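# Remove the cord binding a bunch of flowers

## Task

Get the cord off the flower bunch without deforming the stems or squashing any of the blooms.

## Robot and tools

Robot: two arms, left_arm and right_arm, each with a parallel two-finger gripper and a wrist camera. The left_arm base is at about (-0.044, +0.283, 0) m in the scene frame and the right_arm base at about (-0.011, -0.301, 0) m. Both are turned only slightly about z. A camera stand sits behind them. Loose objects may occasionally get a brief push from outside.

Frames. Scene frame: origin at table height, midway between the nominal bases. +z is up, +x points out over the table, and left_arm is on the +y side. Camera image sides do not follow the arm names. Each arm reports its hand pose, velocities and targets in its own base frame. Fixed cameras and the table use the scene frame. Motion offsets are taken along the axes of that arm's current Hand target. Gripper axes: fingers point along +z and open and close along y. end_effector_position is the point between the pads, about 1 cm back from the tips. Reported positions can be off by a few cm, more when the arm is far out.

execute_actions(actions, cameras). actions is a list of up to 15 actions. Each action is a list of up to 15 rows, one row per 1/30 s step. If an action has fewer rows, its last row is held until the 15 steps are done. Every row has 14 numbers in [-1, 1], always both arms: left dx, dy, dz, rx, ry, rz, opening, then the same seven for right. The six pose numbers are an offset from that arm's Hand target as it was when the action began, not from the row before. A repeated offset therefore moves the arm further. Scale: 1.0 = 0.6 m or 180 degrees. rx, ry, rz form one rotation vector. Opening is absolute, not an offset: +1 is fully open (0.094 m) and -1 is closed. Sending a 0 opening is itself a command, so repeat the present value to keep a grip unchanged. An empty actions list returns the state and all camera images. Otherwise images come only for the names given in cameras. An unknown camera name invalidates the call.

move(target, speed, blend, opening_speed, grip_force, blocking, cameras). target is one 14-number row laid out as above, or a list of up to 15 such rows. Every row is an offset from the same starting Hand targets. Paths are straight lines, and all arms finish together. A move takes at least 0.5 s and stops after 10 s even if short. speed is in m/s, from 0.002 to 2.9, default 0.25. Turning is capped at twice that in rad/s. Give one value, or one per target. blend, in m, rounds the corners at intermediate targets. The default 0 stops at each one. opening_speed is the rate of the opening command per second on the -1..1 scale, 0.2 or more. Use a slow value when closing on anything fragile such as stems or blooms. grip_force is a per-pad force limit of about 10 to 50 N, one value or one per arm. It stays in force until changed, and lower values make the fingers close slowly. blocking=false returns after about 0.5 s while the move continues. Moves do not avoid obstacles or the other arm. Grippers lag and can overshoot, more so when fast or near full reach. Do not route a path close to an arm's own base, since this can flip its shoulder.

The result ends with a move: line. done means at rest within 10 mm and 2 degrees. Other outcomes include off_target, moving, held and fault. limits=paced means a commanded pose was clipped, and limits=held means steps were withheld. Neither done nor off_target tells you whether anything was touched.

wait(seconds 0-10) lets the scene run with the last commands held. stop() brakes a running move, which needs some distance. zoom_image(camera, region=[x0,y0,x1,y1]) enlarges part of that camera's newest image. The region can be at most 504x504 pixels. Cameras: cam_head_left, cam_head_right, cam_high, cam_low, cam_left_wrist, cam_right_wrist, each 672x504. read_manual gives only licence text. finished_scene(scene) ends the scene and cannot be undone. Call it only once the cord is off and things will stay that way without the robot.

Control details. Each step, the commanded orientation is clipped to within 40 degrees of the measured one. Hand target shows the last command after that clip, and later offsets count from it. Friction and load can leave the gripper resting a few cm from its target. Waiting does not close that gap. Send the remaining distance as a new offset. An arm blocked by something keeps pressing. To release it, send 0 for all six pose numbers or a target back behind the gripper.

Gripping. grip_measured uses the same -1..1 scale as the command. Pad force rises by about 1 N per 0.001 of closing beyond first contact. Near 20 N it jumps to the force limit, which is full force unless you lower it. Soft items get squashed more the lower you command. Use low grip_force and slow closing on the flowers. To let go, command an opening well above grip_measured. grip_effort_nm is a smoothed motor effort; negative means closing. It is not pad force.

Other readouts. Joint torques include gravity. Joints 1-3 wrap at ±28 N m. The Joint velocities line may read "within noise". MOTOR HOT appears at 75 °C. At 90 °C that arm folds away and stays idle, and at 100 °C it collapses. Avoid long stretched-out holds and pushing against unreachable poses.

Things to avoid. Keep everything on the table. Do not drop objects or release them while moving. Avoid fast impacts and hard pushes on the table or fixtures. Keep the arms, grippers and wrist cameras from touching each other; the controller's clearance check does not prevent that. Do not let the wrist-camera cables take force, because cable contact counts as the hand touching. Never close one gripper on the other's fingers.

Each tool is called after "Call:" as name(argument=value, ...) on one line, values as JSON.

## Session

Call:
execute_actions(actions=[], cameras=["all"])

Scene clock: 0.00 s.
left_arm: end_effector_position=(+0.3061, -0.1402, +0.0996) grip_measured=+1.000 grip_effort_nm=n/a end_effector_quat_wxyz=(+0.356, +0.042, +0.934, +0.019) | right_arm: end_effector_position=(+0.2889, +0.1599, +0.1028) grip_measured=+1.000 grip_effort_nm=n/a end_effector_quat_wxyz=(+0.416, -0.179, +0.847, +0.277)
Joint positions: left_arm=[-0.654 1.323 0.748 -0.384 -0.423 -0.429 0.094] | right_arm=[0.258 1.137 0.374 0.171 -0.46 0.09 0.094]
Joint velocities: within noise
Joint torques (N m): no reading
Heat: left arm: 33 °C; right arm: 37 °C.
Hand target: left_arm +0.3071, -0.1394, +0.1032; +0.360, +0.039, +0.932, +0.021 | right_arm +0.2914, +0.1612, +0.1098; +0.425, -0.182, +0.842, +0.279
Tool commands: left_gripper/opening=+1.0 right_gripper/opening=+1.0

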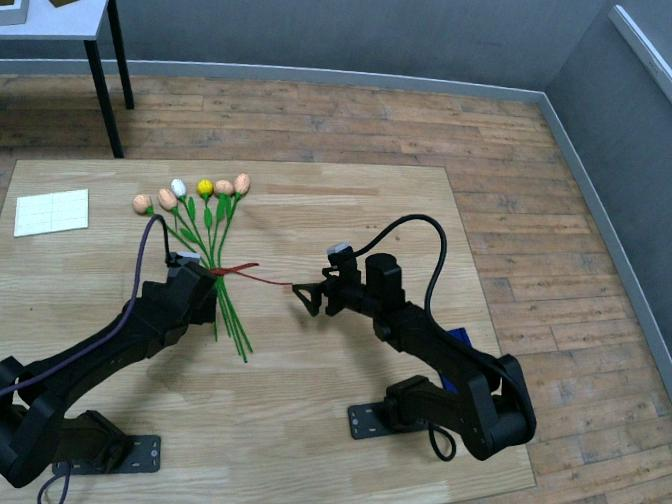

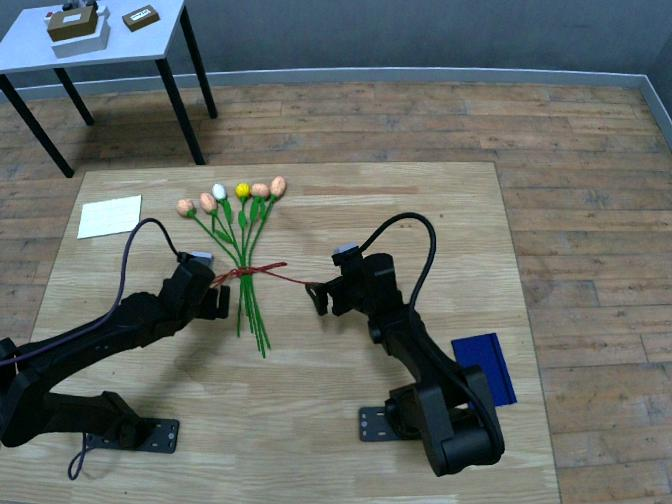

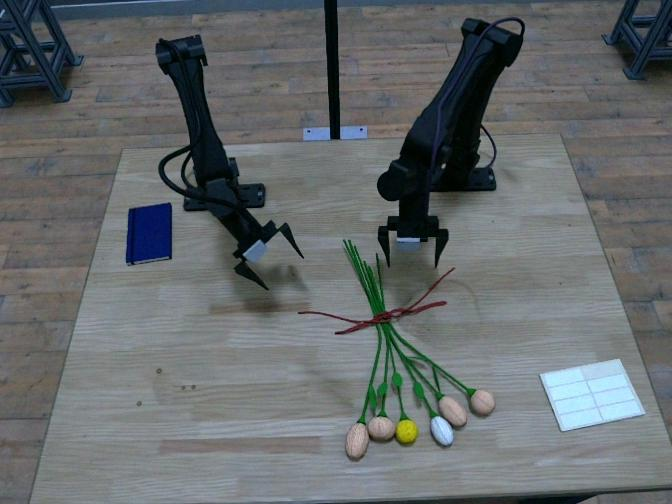

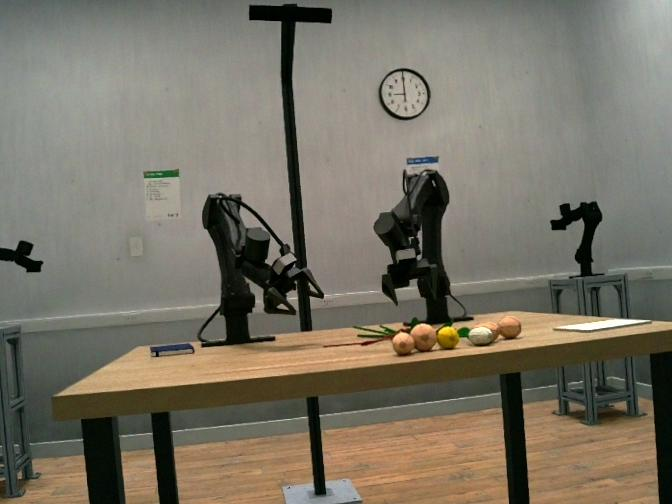

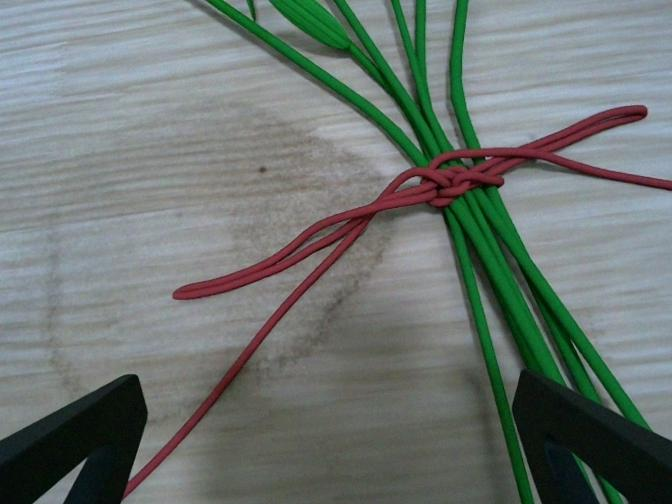

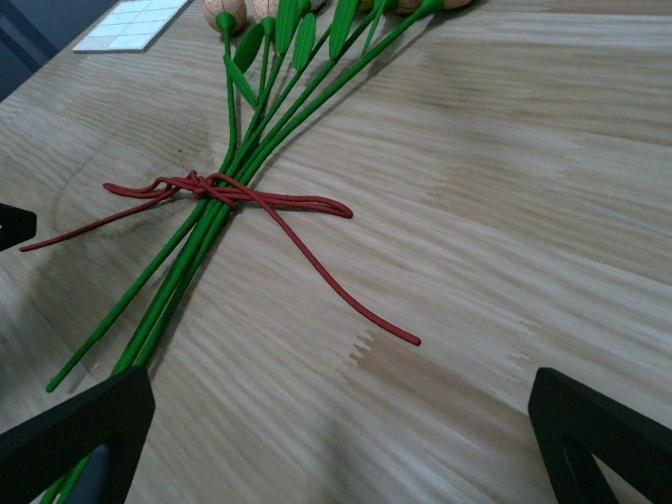

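Call:
zoom_image(camera="cam_left_wrist", region=[360, 110, 560, 260])

Call:
zoom_image(camera="cam_right_wrist", region=[80, 120, 380, 345])

Scaled by 2.520 from the camera's 672x504 image, which has a finer 960x720 frame.

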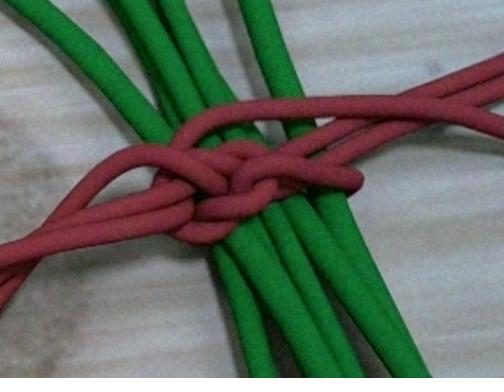

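Scaled by 1.680 from the camera's 672x504 image, which has a finer 960x720 frame.

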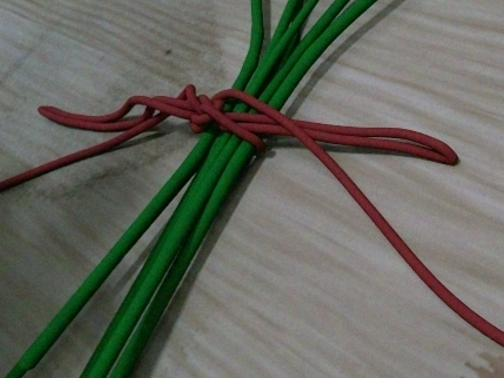

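Call:
move(target=[0.1127,0.1401,0.0360,0.1068,0.2148,0.2193,-0.25,0.0320,-0.027,0.137,-0.0329,0.3494,-0.2649,-0.25], speed=0.3, cameras=["cam_left_wrist","cam_right_wrist"])

Scene clock: 39.03 s.
left_arm: end_effector_position=(+0.2732, -0.0496, +0.0465) grip_measured=-0.248 grip_effort_nm=-0.09 end_effector_quat_wxyz=(+0.001, +0.391, +0.920, +0.002) | right_arm: end_effector_position=(+0.3366, +0.1958, +0.0502) grip_measured=-0.248 grip_effort_nm=-0.07 end_effector_quat_wxyz=(+0.002, -0.620, +0.785, -0.001)
Joint positions: left_arm=[-0.185 1.645 1.062 -0.985 -0.003 0.619 0.035] | right_arm=[0.525 2.05 1.602 -1.118 0.002 -0.811 0.035]
Joint torques (N m): left_arm=[0.4 -6.8 7.06 0.39 0.05 0.02] | right_arm=[0.16 -8.77 7.72 0.52 0.01 -0.09]
Heat: left arm: 34 °C; right arm: 39 °C.
Hand target: left_arm +0.2767, -0.0495, +0.0475; +0.000, +0.393, +0.920, +0.000 | right_arm +0.3396, +0.1985, +0.0492; -0.001, -0.625, +0.781, +0.000
Off the commanded pose: left_arm 0.004 m, 0 deg | right_arm 0.004 m, 1 deg.
move: done
Images, in order (width x height): cam_left_wrist 672x504, cam_right_wrist 672x504.

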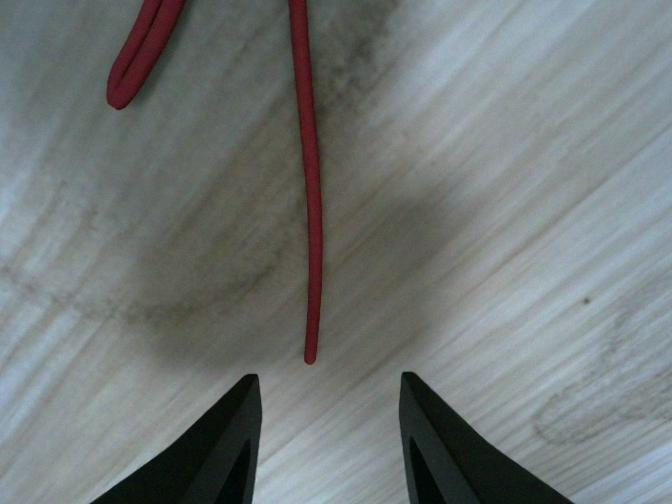

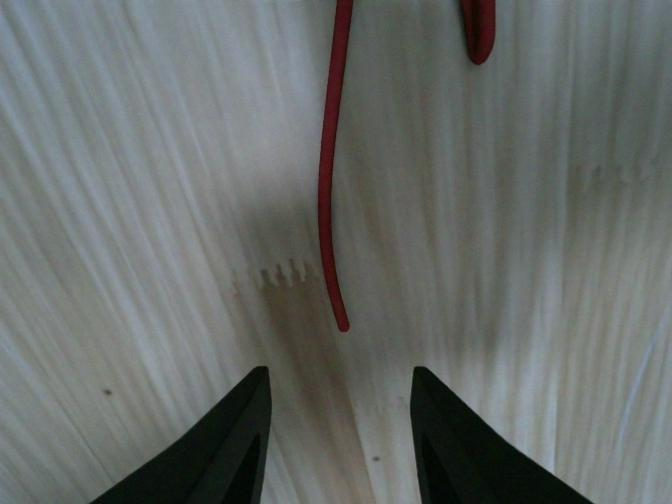

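Call:
move(target=[[-0.02,0.012,0.059,0,0,0,-0.25,-0.018,0.005,0.0787,0,0,0,-0.25],[-0.02,0.012,0.059,0,0,0,-1,-0.018,0.005,0.0787,0,0,0,-1]], speed=0.08, opening_speed=0.7, cameras=["cam_left_wrist","cam_right_wrist"])

Scene clock: 45.73 s.
left_arm: end_effector_position=(+0.2938, -0.0532, +0.0187) grip_measured=-0.994 grip_effort_nm=-0.33 end_effector_quat_wxyz=(+0.008, +0.391, +0.920, +0.004) | right_arm: end_effector_position=(+0.3404, +0.2082, +0.0097) grip_measured=-0.992 grip_effort_nm=-0.43 end_effector_quat_wxyz=(+0.004, -0.626, +0.780, -0.002)
Joint positions: left_arm=[-0.185 1.75 1.062 -0.865 -0.004 0.62 0] | right_arm=[0.547 2.124 1.549 -0.986 0.003 -0.806 0]
Joint torques (N m): left_arm=[-0.01 -7.64 4.52 0.55 0.06 -0.02] | right_arm=[0.38 -9.46 5.23 0.75 0 0.13]
Heat: left arm: 34 °C; right arm: 39 °C.
Hand target: left_arm +0.2901, -0.0532, +0.0121; +0.000, +0.393, +0.920, +0.000 | right_arm +0.3390, +0.2097, +0.0019; -0.001, -0.625, +0.781, +0.000
Off the commanded pose: left_arm 0.007 m, 1 deg | right_arm 0.008 m, 1 deg.
move: done
Images, in order (width x height): cam_left_wrist 672x504, cam_right_wrist 672x504.

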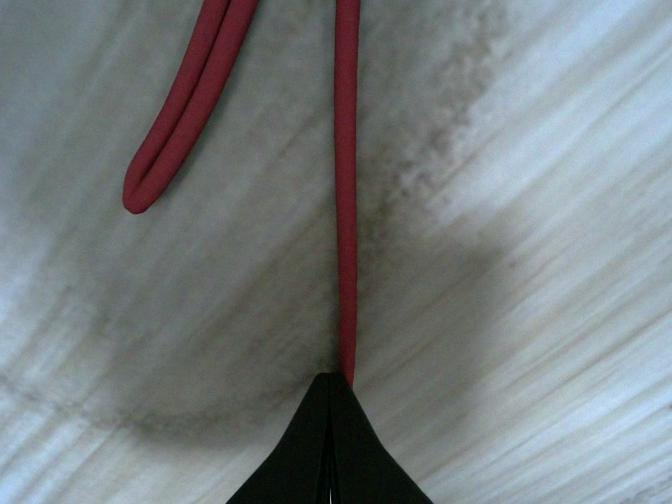

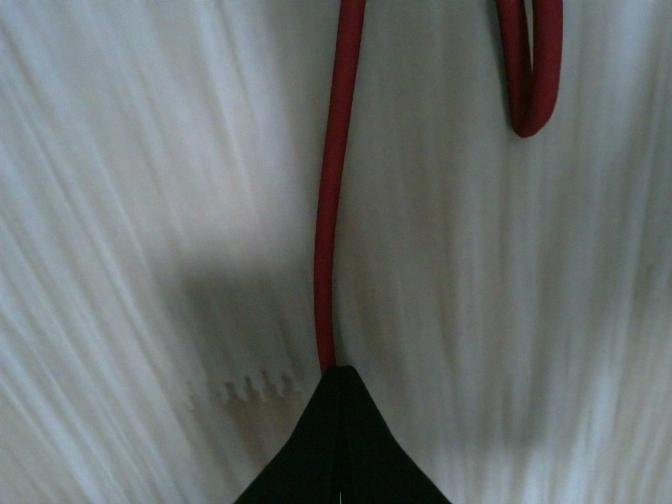

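Call:
move(target=[[0,-0.007,0,0,0,0,-0.5,0,0.006,0,0,0,0,-0.5],[0,-0.007,0.015,0,0,0,-0.5,0,0.006,0.014,0,0,0,-0.5],[0,-0.007,0.015,0,0,0,-1,0,0.006,0.014,0,0,0,-1]], speed=0.05, opening_speed=1.0, cameras=["cam_left_wrist","cam_right_wrist"])

Scene clock: 49.37 s.
left_arm: end_effector_position=(+0.2944, -0.0527, +0.0148) grip_measured=-0.957 grip_effort_nm=-1.00 end_effector_quat_wxyz=(+0.012, +0.391, +0.920, +0.010) | right_arm: end_effector_position=(+0.3375, +0.2085, +0.0056) grip_measured=-0.953 grip_effort_nm=-1.01 end_effector_quat_wxyz=(+0.003, -0.626, +0.780, -0.003)
Joint positions: left_arm=[-0.19 1.75 1.044 -0.838 -0.015 0.614 0.002] | right_arm=[0.553 2.124 1.532 -0.973 0.005 -0.8 0.002]
Joint torques (N m): left_arm=[-0.62 -7.12 3.58 0.67 0.18 -0.07] | right_arm=[0.46 -9.25 4.14 0.97 -0.02 0.14]
Heat: left arm: 34 °C; right arm: 39 °C.
Hand target: left_arm +0.2871, -0.0561, +0.0031; +0.000, +0.393, +0.920, +0.000 | right_arm +0.3356, +0.2104, -0.0065; -0.001, -0.625, +0.781, +0.000
Off the commanded pose: left_arm 0.014 m, 2 deg | right_arm 0.012 m, 0 deg.
move: off_target (left_arm, right_arm); target 3's new opening was sent with right_arm's hand 0.012 m and 0 deg from that target
Images, in order (width x height): cam_left_wrist 672x504, cam_right_wrist 672x504.

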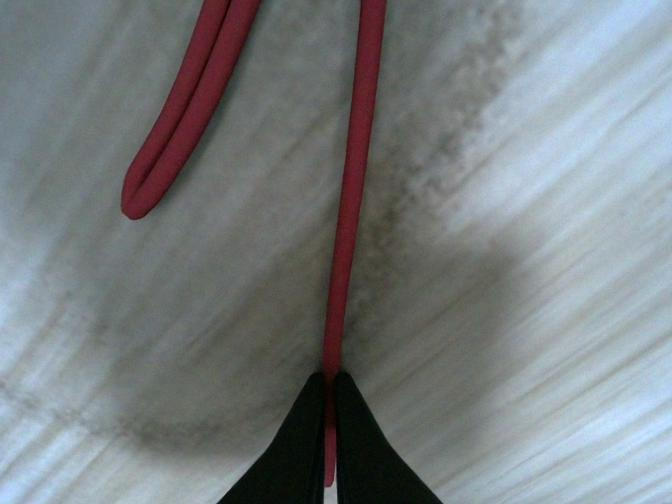

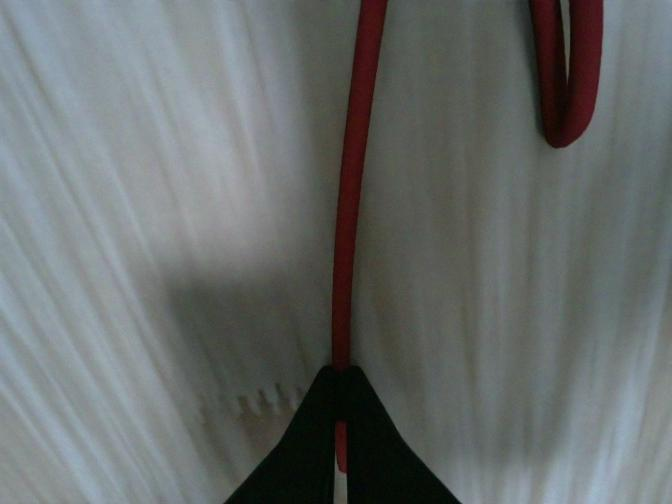

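Call:
move(target=[[-0.058,0.1475,-0.0415,0,0,0.16,-1,0.0297,-0.0228,-0.041,0,0,0,-1],[0.2102,0.3975,-0.0415,0,0,0.16,-1,0.2898,-0.0815,-0.041,0,0,-0.04,-1]], speed=0.07, blend=0.02, cameras=["cam_head_right","cam_high","cam_left_wrist","cam_right_wrist"])

Call:
zoom_image(camera="cam_high", region=[260, 240, 500, 440])

Scene clock: 64.23 s.
left_arm: end_effector_position=(+0.3725, +0.2010, +0.0339) grip_measured=-0.959 grip_effort_nm=-1.02 end_effector_quat_wxyz=(+0.003, +0.606, +0.796, +0.012) | right_arm: end_effector_position=(+0.3415, +0.0294, +0.0073) grip_measured=-0.953 grip_effort_nm=-1.01 end_effector_quat_wxyz=(-0.019, -0.668, +0.744, +0.009)
Joint positions: left_arm=[0.49 2.176 1.731 -1.101 -0.005 1.792 0.002] | right_arm=[0.087 1.974 1.309 -0.948 0.008 -1.377 0.002]
Joint torques (N m): left_arm=[0.09 -11.81 7.23 0.32 0.06 0.02] | right_arm=[-0.18 -12.9 4.74 0.6 -0.04 -0.09]
Heat: left arm: 34 °C; right arm: 38 °C.
Hand target: left_arm +0.3721, +0.1999, +0.0278; +0.000, +0.609, +0.793, +0.000 | right_arm +0.3451, +0.0301, +0.0184; -0.001, -0.673, +0.740, +0.000
Off the commanded pose: left_arm 0.006 m, 2 deg | right_arm 0.012 m, 2 deg.
move: off_target (right_arm)
Images, in order (width x height): cam_head_right 672x504, cam_high 672x504, cam_left_wrist 672x504, cam_right_wrist 672x504.

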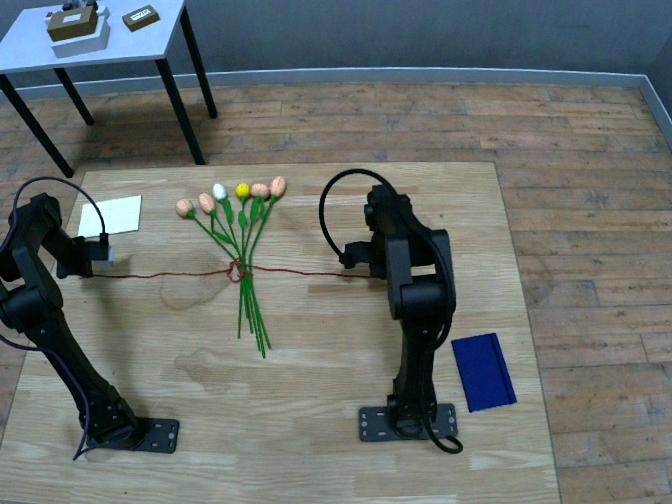

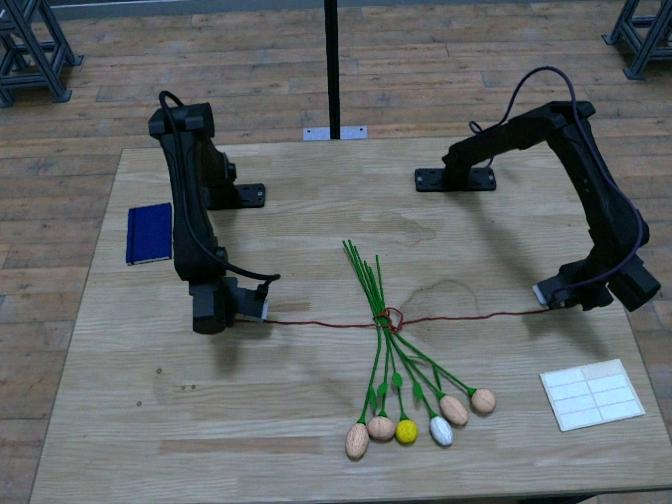

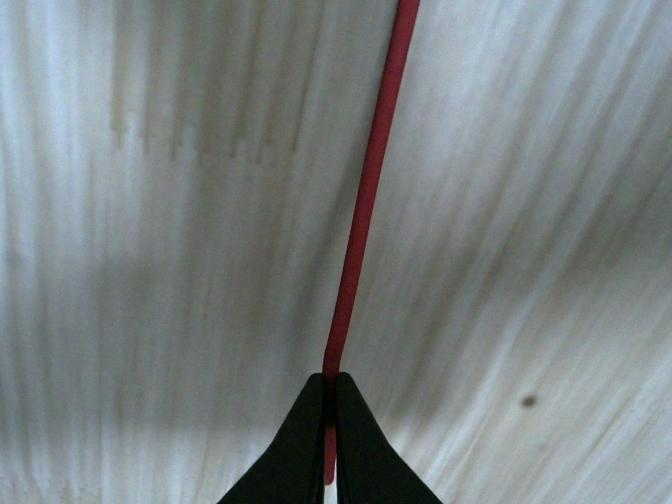

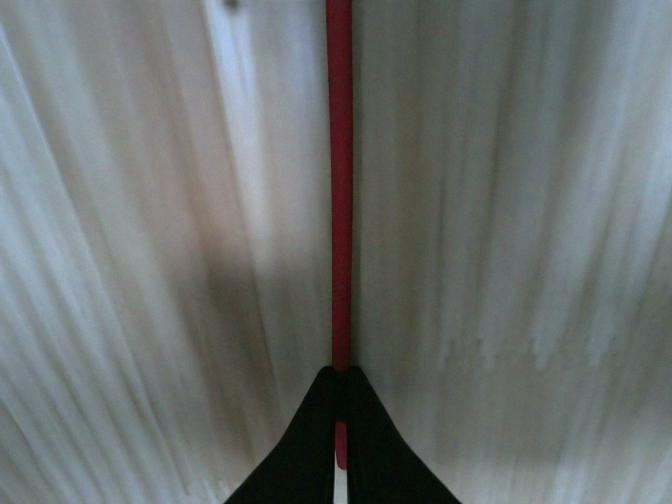

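Scaled by 2.100 from the camera's 672x504 image, which has a finer 960x720 frame.

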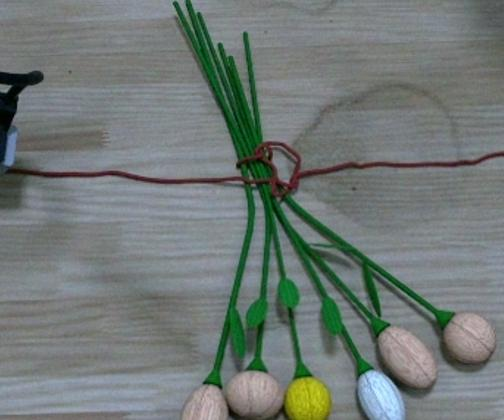

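Call:
zoom_image(camera="cam_high", region=[350, 280, 440, 350])

Call:
zoom_image(camera="cam_head_right", region=[195, 240, 295, 310])

Scaled by 5.600 from the camera's 672x504 image, which has a finer 960x720 frame.

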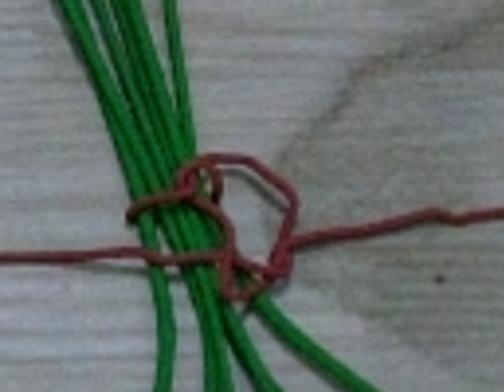

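Scaled by 5.040 from the camera's 672x504 image, which has a finer 960x720 frame.

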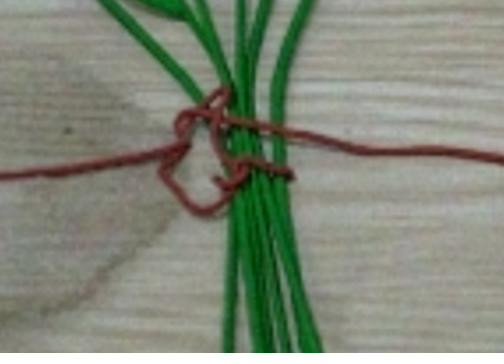

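Call:
move(target=[0.065,0.0156,0,0,0,0,-1,0.0415,-0.004,0,0,0,0,-1], speed=0.04, cameras=["cam_head_right","cam_high"])

Call:
zoom_image(camera="cam_high", region=[350, 280, 440, 350])

Call:
zoom_image(camera="cam_head_right", region=[195, 240, 295, 310])

Scene clock: 69.70 s.
left_arm: end_effector_position=(+0.3726, +0.2403, +0.0350) grip_measured=-0.959 grip_effort_nm=-1.03 end_effector_quat_wxyz=(+0.002, +0.607, +0.795, +0.014) | right_arm: end_effector_position=(+0.3418, +0.0054, +0.0074) grip_measured=-0.953 grip_effort_nm=-1.01 end_effector_quat_wxyz=(-0.018, -0.669, +0.743, +0.010)
Joint positions: left_arm=[0.568 2.257 1.868 -1.155 -0.005 1.872 0.002] | right_arm=[0.017 1.969 1.303 -0.945 0.008 -1.45 0.002]
Joint torques (N m): left_arm=[0.29 -12.51 7.28 0.32 0.07 0.02] | right_arm=[-0.38 -12.86 4.72 0.61 -0.04 -0.08]
Heat: left arm: 35 °C; right arm: 38 °C.
Hand target: left_arm +0.3711, +0.2401, +0.0278; +0.000, +0.609, +0.793, -0.001 | right_arm +0.3452, +0.0051, +0.0184; -0.001, -0.673, +0.740, +0.000
Off the commanded pose: left_arm 0.007 m, 2 deg | right_arm 0.012 m, 2 deg.
move: off_target (right_arm)
Images, in order (width x height): cam_head_right 672x504, cam_high 672x504.

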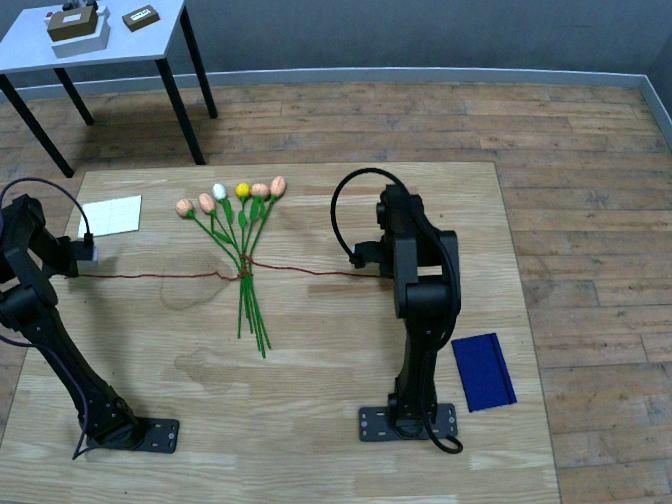

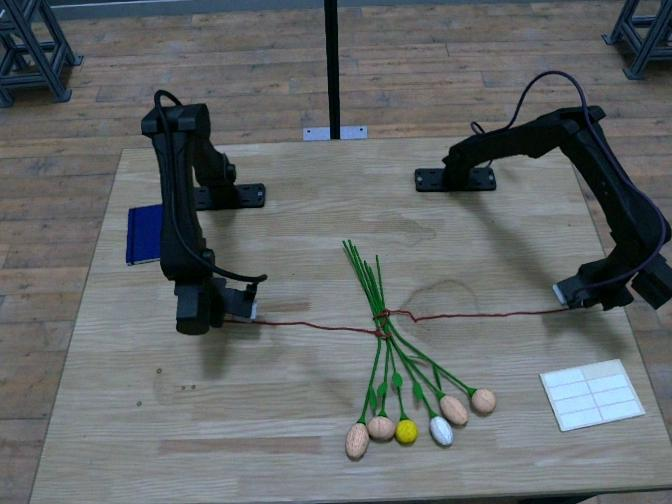

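Scaled by 5.600 from the camera's 672x504 image, which has a finer 960x720 frame.

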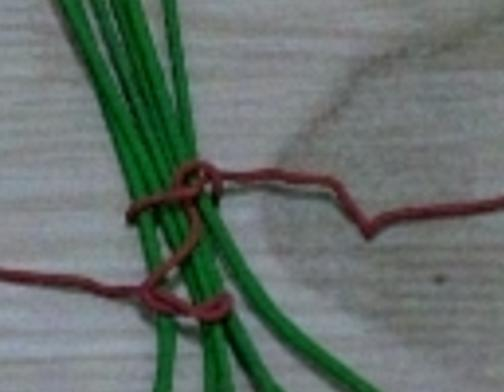

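Scaled by 5.040 from the camera's 672x504 image, which has a finer 960x720 frame.

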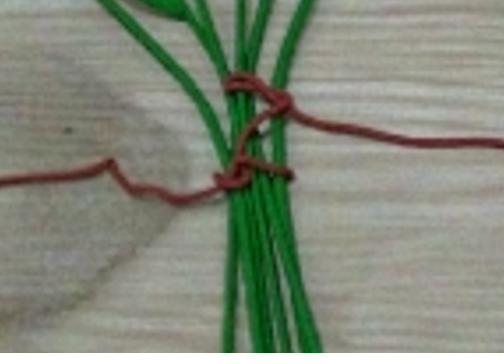

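Call:
move(target=[0,0,0,0,0,0,-1,0.06,-0.004,0,0,0,0,-1], speed=0.04, cameras=["cam_head_right","cam_high"])

Call:
zoom_image(camera="cam_high", region=[350, 280, 440, 350])

Call:
zoom_image(camera="cam_head_right", region=[195, 240, 295, 310])

Scene clock: 74.23 s.
left_arm: end_effector_position=(+0.3724, +0.2402, +0.0350) grip_measured=-0.959 grip_effort_nm=-1.02 end_effector_quat_wxyz=(+0.002, +0.607, +0.795, +0.013) | right_arm: end_effector_position=(+0.3406, -0.0308, +0.0074) grip_measured=-0.953 grip_effort_nm=-1.01 end_effector_quat_wxyz=(-0.016, -0.669, +0.743, +0.012)
Joint positions: left_arm=[0.568 2.257 1.868 -1.155 -0.005 1.873 0.002] | right_arm=[-0.089 1.969 1.303 -0.944 0.008 -1.554 0.002]
Joint torques (N m): left_arm=[0.31 -12.49 7.3 0.32 0.07 0.03] | right_arm=[-0.28 -12.78 4.82 0.6 -0.05 -0.11]
Heat: left arm: 35 °C; right arm: 38 °C.
Hand target: left_arm +0.3711, +0.2401, +0.0278; +0.000, +0.609, +0.793, +0.000 | right_arm +0.3441, -0.0310, +0.0185; -0.001, -0.673, +0.740, +0.000
Off the commanded pose: left_arm 0.007 m, 2 deg | right_arm 0.012 m, 2 deg.
move: off_target (right_arm)
Images, in order (width x height): cam_head_right 672x504, cam_high 672x504.

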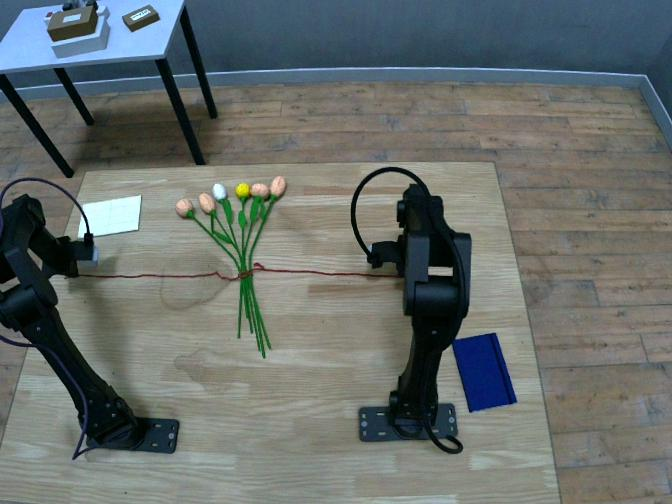

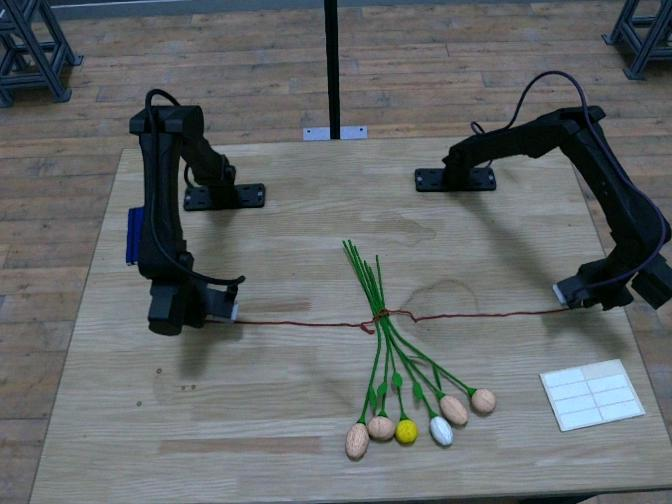

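Scaled by 5.600 from the camera's 672x504 image, which has a finer 960x720 frame.

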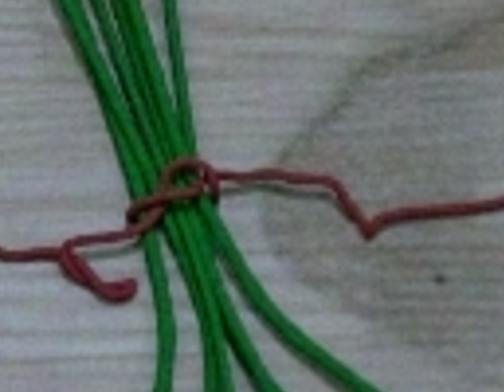

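Scaled by 5.040 from the camera's 672x504 image, which has a finer 960x720 frame.

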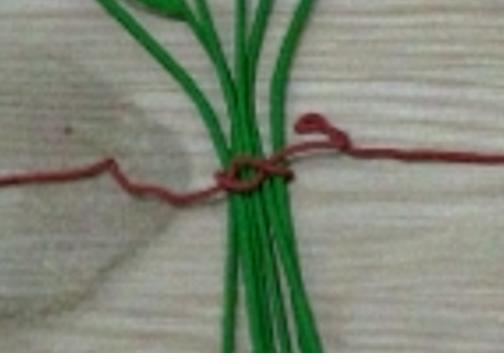

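Call:
move(target=[[0,0,0.03,0,0,0,-0.4,0,0,0,0,0,0,-0.4],[0,0,-0.0787,0,0,0,-0.4,0,0,-0.12,0,0,0,-0.4],[-0.7098,-0.1516,-0.0787,0,0,-0.011,-0.4,0,0,-0.12,0,0,0,-0.4]], speed=[0.05, 0.12, 0.25], blend=[0, 0.03, 0], cameras=["cam_left_wrist","cam_high"])

Scene clock: 86.93 s.
left_arm: end_effector_position=(+0.3916, -0.1952, +0.0812) grip_measured=-0.402 grip_effort_nm=0.11 end_effector_quat_wxyz=(+0.008, +0.599, +0.801, +0.003) | right_arm: end_effector_position=(+0.3402, -0.0307, +0.0740) grip_measured=-0.402 grip_effort_nm=0.11 end_effector_quat_wxyz=(-0.016, -0.669, +0.743, +0.012)
Joint positions: left_arm=[-0.466 2.227 2.003 -1.329 -0.003 0.818 0.028] | right_arm=[-0.089 1.892 1.473 -1.191 0.008 -1.554 0.028]
Joint torques (N m): left_arm=[0.32 -12.45 7.41 0.39 0.06 -0.08] | right_arm=[-0.27 -11.86 7.42 0.34 -0.05 -0.1]
Heat: left arm: 37 °C; right arm: 39 °C.
Hand target: left_arm +0.3932, -0.1949, +0.0753; +0.000, +0.595, +0.803, -0.001 | right_arm +0.3442, -0.0310, +0.0904; -0.001, -0.673, +0.740, +0.000
Off the commanded pose: left_arm 0.006 m, 1 deg | right_arm 0.017 m, 2 deg.
move: off_target (right_arm)
Images, in order (width x height): cam_high 672x504, cam_left_wrist 672x504.

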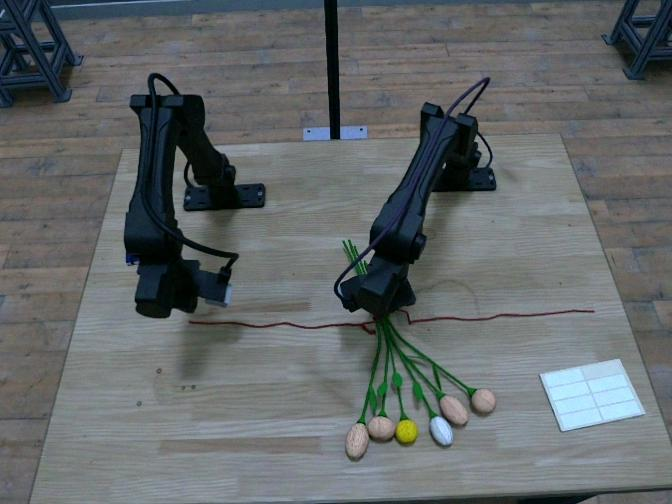

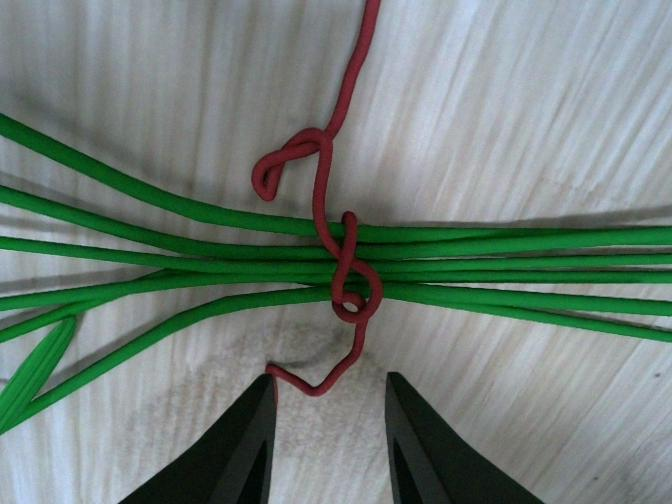

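Call:
zoom_image(camera="cam_left_wrist", region=[230, 110, 430, 410])

Scaled by 1.680 from the camera's 672x504 image, which has a finer 960x720 frame.

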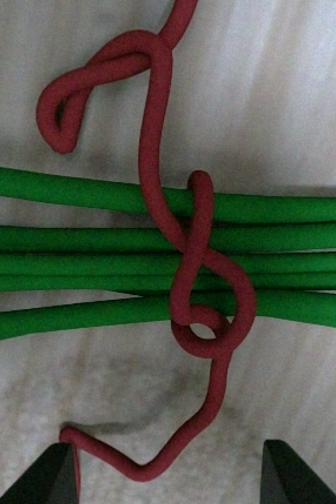

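Call:
move(target=[[-0.0533,-0.0113,0.04,0,0,0,-0.75,0,0,0,0,0,0,-0.4],[-0.0533,-0.0113,0.1,0,0,0,-0.75,0,0,0,0,0,0,-0.4]], speed=[0.12, 0.06], cameras=["cam_left_wrist"])

Call:
zoom_image(camera="cam_left_wrist", region=[200, 280, 480, 490])

Scene clock: 102.50 s.
left_arm: end_effector_position=(+0.3985, -0.2289, +0.0298) grip_measured=-0.748 grip_effort_nm=-0.10 end_effector_quat_wxyz=(+0.014, +0.598, +0.802, +0.003) | right_arm: end_effector_position=(+0.3402, -0.0307, +0.0740) grip_measured=-0.402 grip_effort_nm=0.11 end_effector_quat_wxyz=(-0.016, -0.669, +0.743, +0.012)
Joint positions: left_arm=[-0.525 2.332 1.976 -1.186 -0.004 0.756 0.012] | right_arm=[-0.089 1.892 1.473 -1.191 0.008 -1.554 0.028]
Joint torques (N m): left_arm=[0.12 -13.3 5.07 0.59 0.06 -0.09] | right_arm=[-0.25 -11.85 7.41 0.34 -0.04 -0.1]
Heat: left arm: 38 °C; right arm: 39 °C.
Hand target: left_arm +0.3959, -0.2275, +0.0153; +0.000, +0.595, +0.803, +0.000 | right_arm +0.3442, -0.0310, +0.0904; -0.001, -0.673, +0.740, +0.000
Off the commanded pose: left_arm 0.015 m, 2 deg | right_arm 0.017 m, 2 deg.
move: off_target (left_arm, right_arm)
Images, in order (width x height): cam_left_wrist 672x504.

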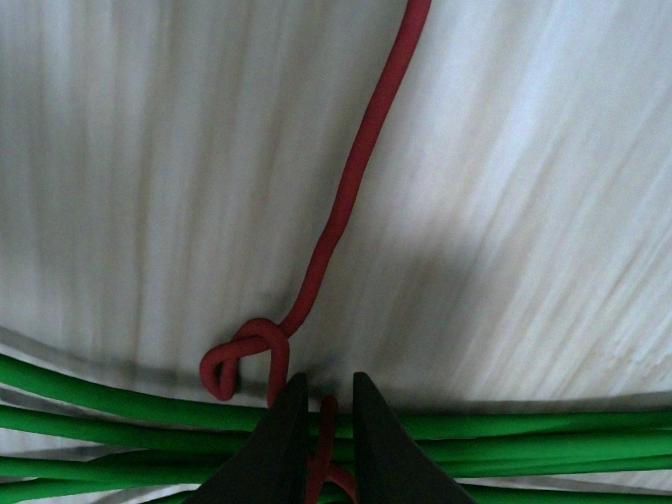

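Scaled by 1.800 from the camera's 672x504 image, which has a finer 960x720 frame.

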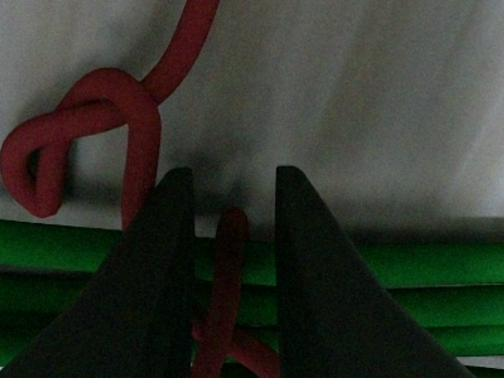

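Call:
move(target=[[0.0085,0,0.014,0,0,0,-0.75,0,0,0,0,0,0,-0.4],[0.0085,0,0.014,0,0,0,-1,0,0,0,0,0,0,-0.4]], speed=0.05, opening_speed=0.5, cameras=["cam_left_wrist"])

Call:
zoom_image(camera="cam_left_wrist", region=[200, 280, 480, 490])

Scene clock: 108.93 s.
left_arm: end_effector_position=(+0.3989, -0.2284, +0.0207) grip_measured=-0.958 grip_effort_nm=-0.95 end_effector_quat_wxyz=(+0.016, +0.597, +0.802, +0.004) | right_arm: end_effector_position=(+0.3402, -0.0307, +0.0740) grip_measured=-0.402 grip_effort_nm=0.11 end_effector_quat_wxyz=(-0.016, -0.669, +0.743, +0.012)
Joint positions: left_arm=[-0.524 2.332 1.939 -1.144 -0.004 0.756 0.002] | right_arm=[-0.089 1.892 1.473 -1.191 0.008 -1.554 0.028]
Joint torques (N m): left_arm=[0.75 -14.13 4.07 0.58 0.07 -0.02] | right_arm=[-0.25 -11.85 7.42 0.34 -0.05 -0.1]
Heat: left arm: 38 °C; right arm: 40 °C.
Hand target: left_arm +0.3945, -0.2225, +0.0069; +0.000, +0.595, +0.804, +0.000 | right_arm +0.3442, -0.0310, +0.0904; -0.001, -0.673, +0.740, +0.000
Off the commanded pose: left_arm 0.016 m, 2 deg | right_arm 0.017 m, 2 deg.
move: off_target (left_arm, right_arm); target 2's new opening was sent with left_arm's hand 0.015 m and 1 deg from that target
Images, in order (width x height): cam_left_wrist 672x504.

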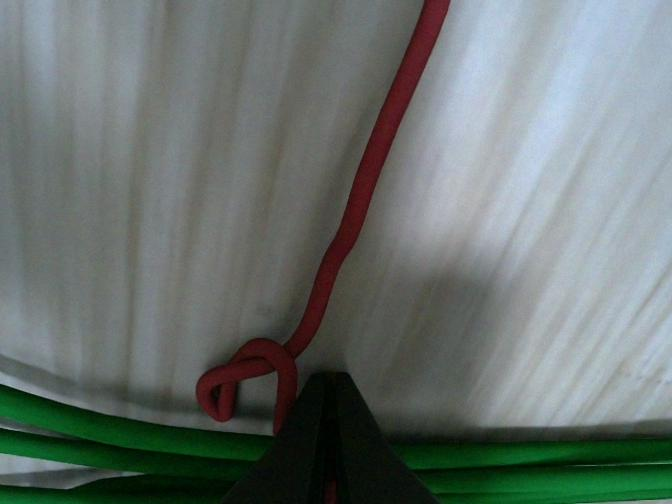

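Scaled by 1.800 from the camera's 672x504 image, which has a finer 960x720 frame.

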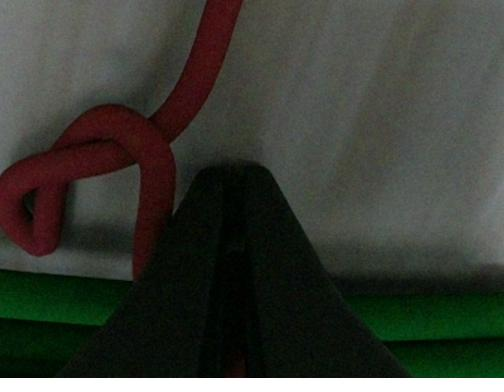

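Call:
move(target=[[0.0,-0.02,-0.035,0,0,0,-1,0,0,0,0,0,0,-0.4],[0.0,-0.133,-0.035,0,0,0,-1,0,0,0,0,0,0,-0.4]], speed=0.05, blend=[0.01, 0], cameras=["cam_left_wrist","cam_high"])

Call:
zoom_image(camera="cam_high", region=[300, 220, 500, 380])

Scene clock: 113.17 s.
left_arm: end_effector_position=(+0.3208, -0.2426, +0.0195) grip_measured=-0.962 grip_effort_nm=-1.02 end_effector_quat_wxyz=(-0.011, +0.595, +0.804, +0.004) | right_arm: end_effector_position=(+0.3402, -0.0307, +0.0740) grip_measured=-0.402 grip_effort_nm=0.11 end_effector_quat_wxyz=(-0.016, -0.669, +0.743, +0.012)
Joint positions: left_arm=[-0.654 2.154 1.637 -1.076 -0.008 0.621 0.002] | right_arm=[-0.089 1.892 1.473 -1.191 0.008 -1.554 0.028]
Joint torques (N m): left_arm=[-0.65 -16.79 4.53 0.45 0.11 -0.07] | right_arm=[-0.28 -11.86 7.42 0.34 -0.04 -0.09]
Heat: left arm: 38 °C; right arm: 40 °C.
Hand target: left_arm +0.3181, -0.2458, +0.0279; +0.000, +0.595, +0.803, +0.000 | right_arm +0.3442, -0.0310, +0.0904; -0.001, -0.673, +0.740, +0.000
Off the commanded pose: left_arm 0.009 m, 1 deg | right_arm 0.017 m, 2 deg.
move: off_target (right_arm)
Images, in order (width x height): cam_high 672x504, cam_left_wrist 672x504.

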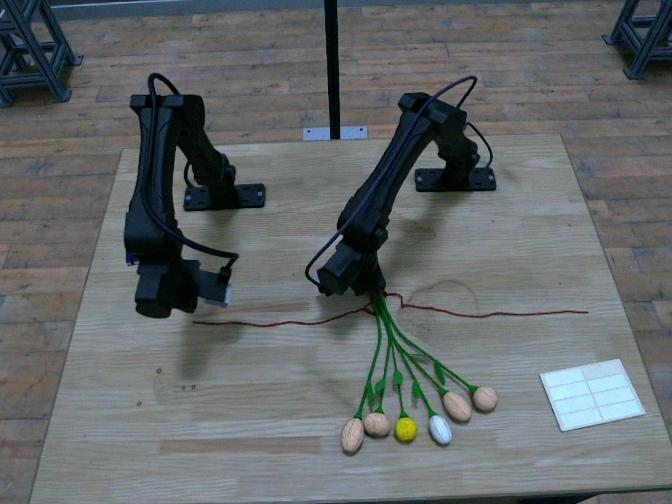

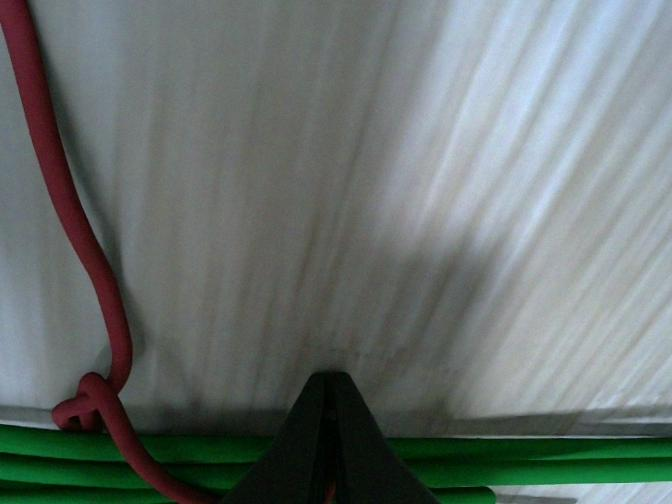

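Scaled by 2.520 from the camera's 672x504 image, which has a finer 960x720 frame.

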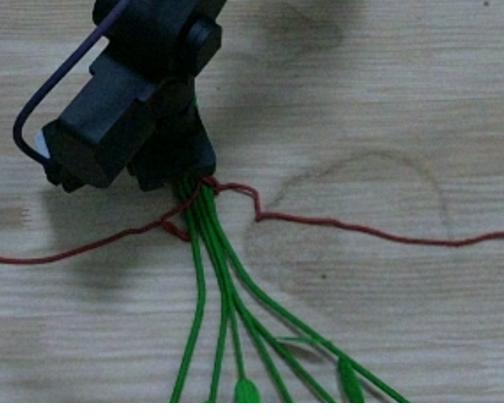

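Call:
move(target=[0.0,-0.117,-0.003,0,0,0,-1,0,0,0,0,0,0,-0.4], speed=0.05, cameras=["cam_left_wrist","cam_high"])

Call:
zoom_image(camera="cam_high", region=[300, 200, 500, 360])

Scene clock: 117.83 s.
left_arm: end_effector_position=(+0.2519, -0.2627, +0.0207) grip_measured=-0.962 grip_effort_nm=-1.02 end_effector_quat_wxyz=(-0.015, +0.596, +0.803, +0.007) | right_arm: end_effector_position=(+0.3402, -0.0307, +0.0740) grip_measured=-0.402 grip_effort_nm=0.11 end_effector_quat_wxyz=(-0.016, -0.669, +0.743, +0.012)
Joint positions: left_arm=[-0.813 2.021 1.437 -1.019 -0.009 0.464 0.002] | right_arm=[-0.089 1.892 1.473 -1.191 0.008 -1.554 0.028]
Joint torques (N m): left_arm=[-0.4 -15.58 4.66 0.47 0.12 -0.11] | right_arm=[-0.27 -11.85 7.41 0.34 -0.05 -0.1]
Heat: left arm: 39 °C; right arm: 40 °C.
Hand target: left_arm +0.2510, -0.2663, +0.0298; +0.000, +0.595, +0.803, -0.001 | right_arm +0.3442, -0.0310, +0.0904; -0.001, -0.673, +0.740, +0.000
Off the commanded pose: left_arm 0.010 m, 2 deg | right_arm 0.017 m, 2 deg.
move: off_target (right_arm)
Images, in order (width x height): cam_high 672x504, cam_left_wrist 672x504.

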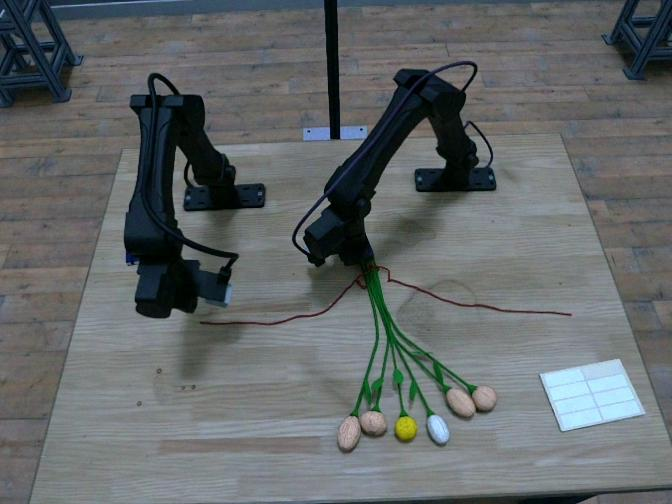

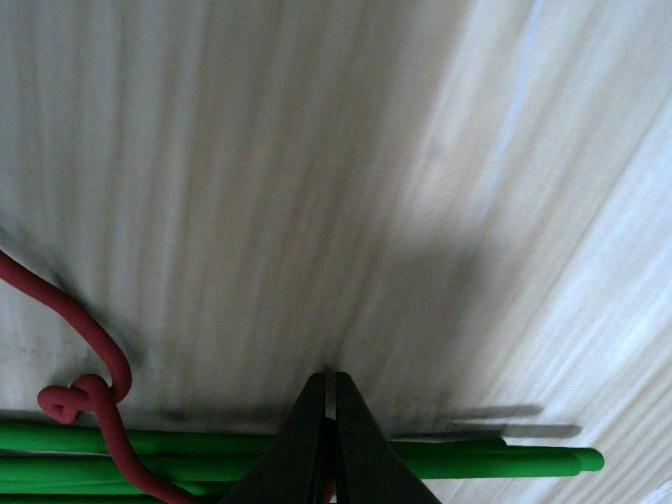

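Scaled by 2.520 from the camera's 672x504 image, which has a finer 960x720 frame.

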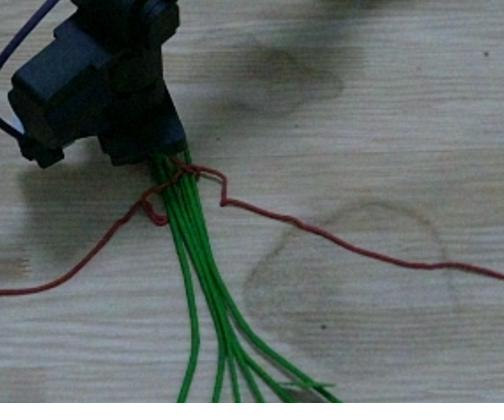

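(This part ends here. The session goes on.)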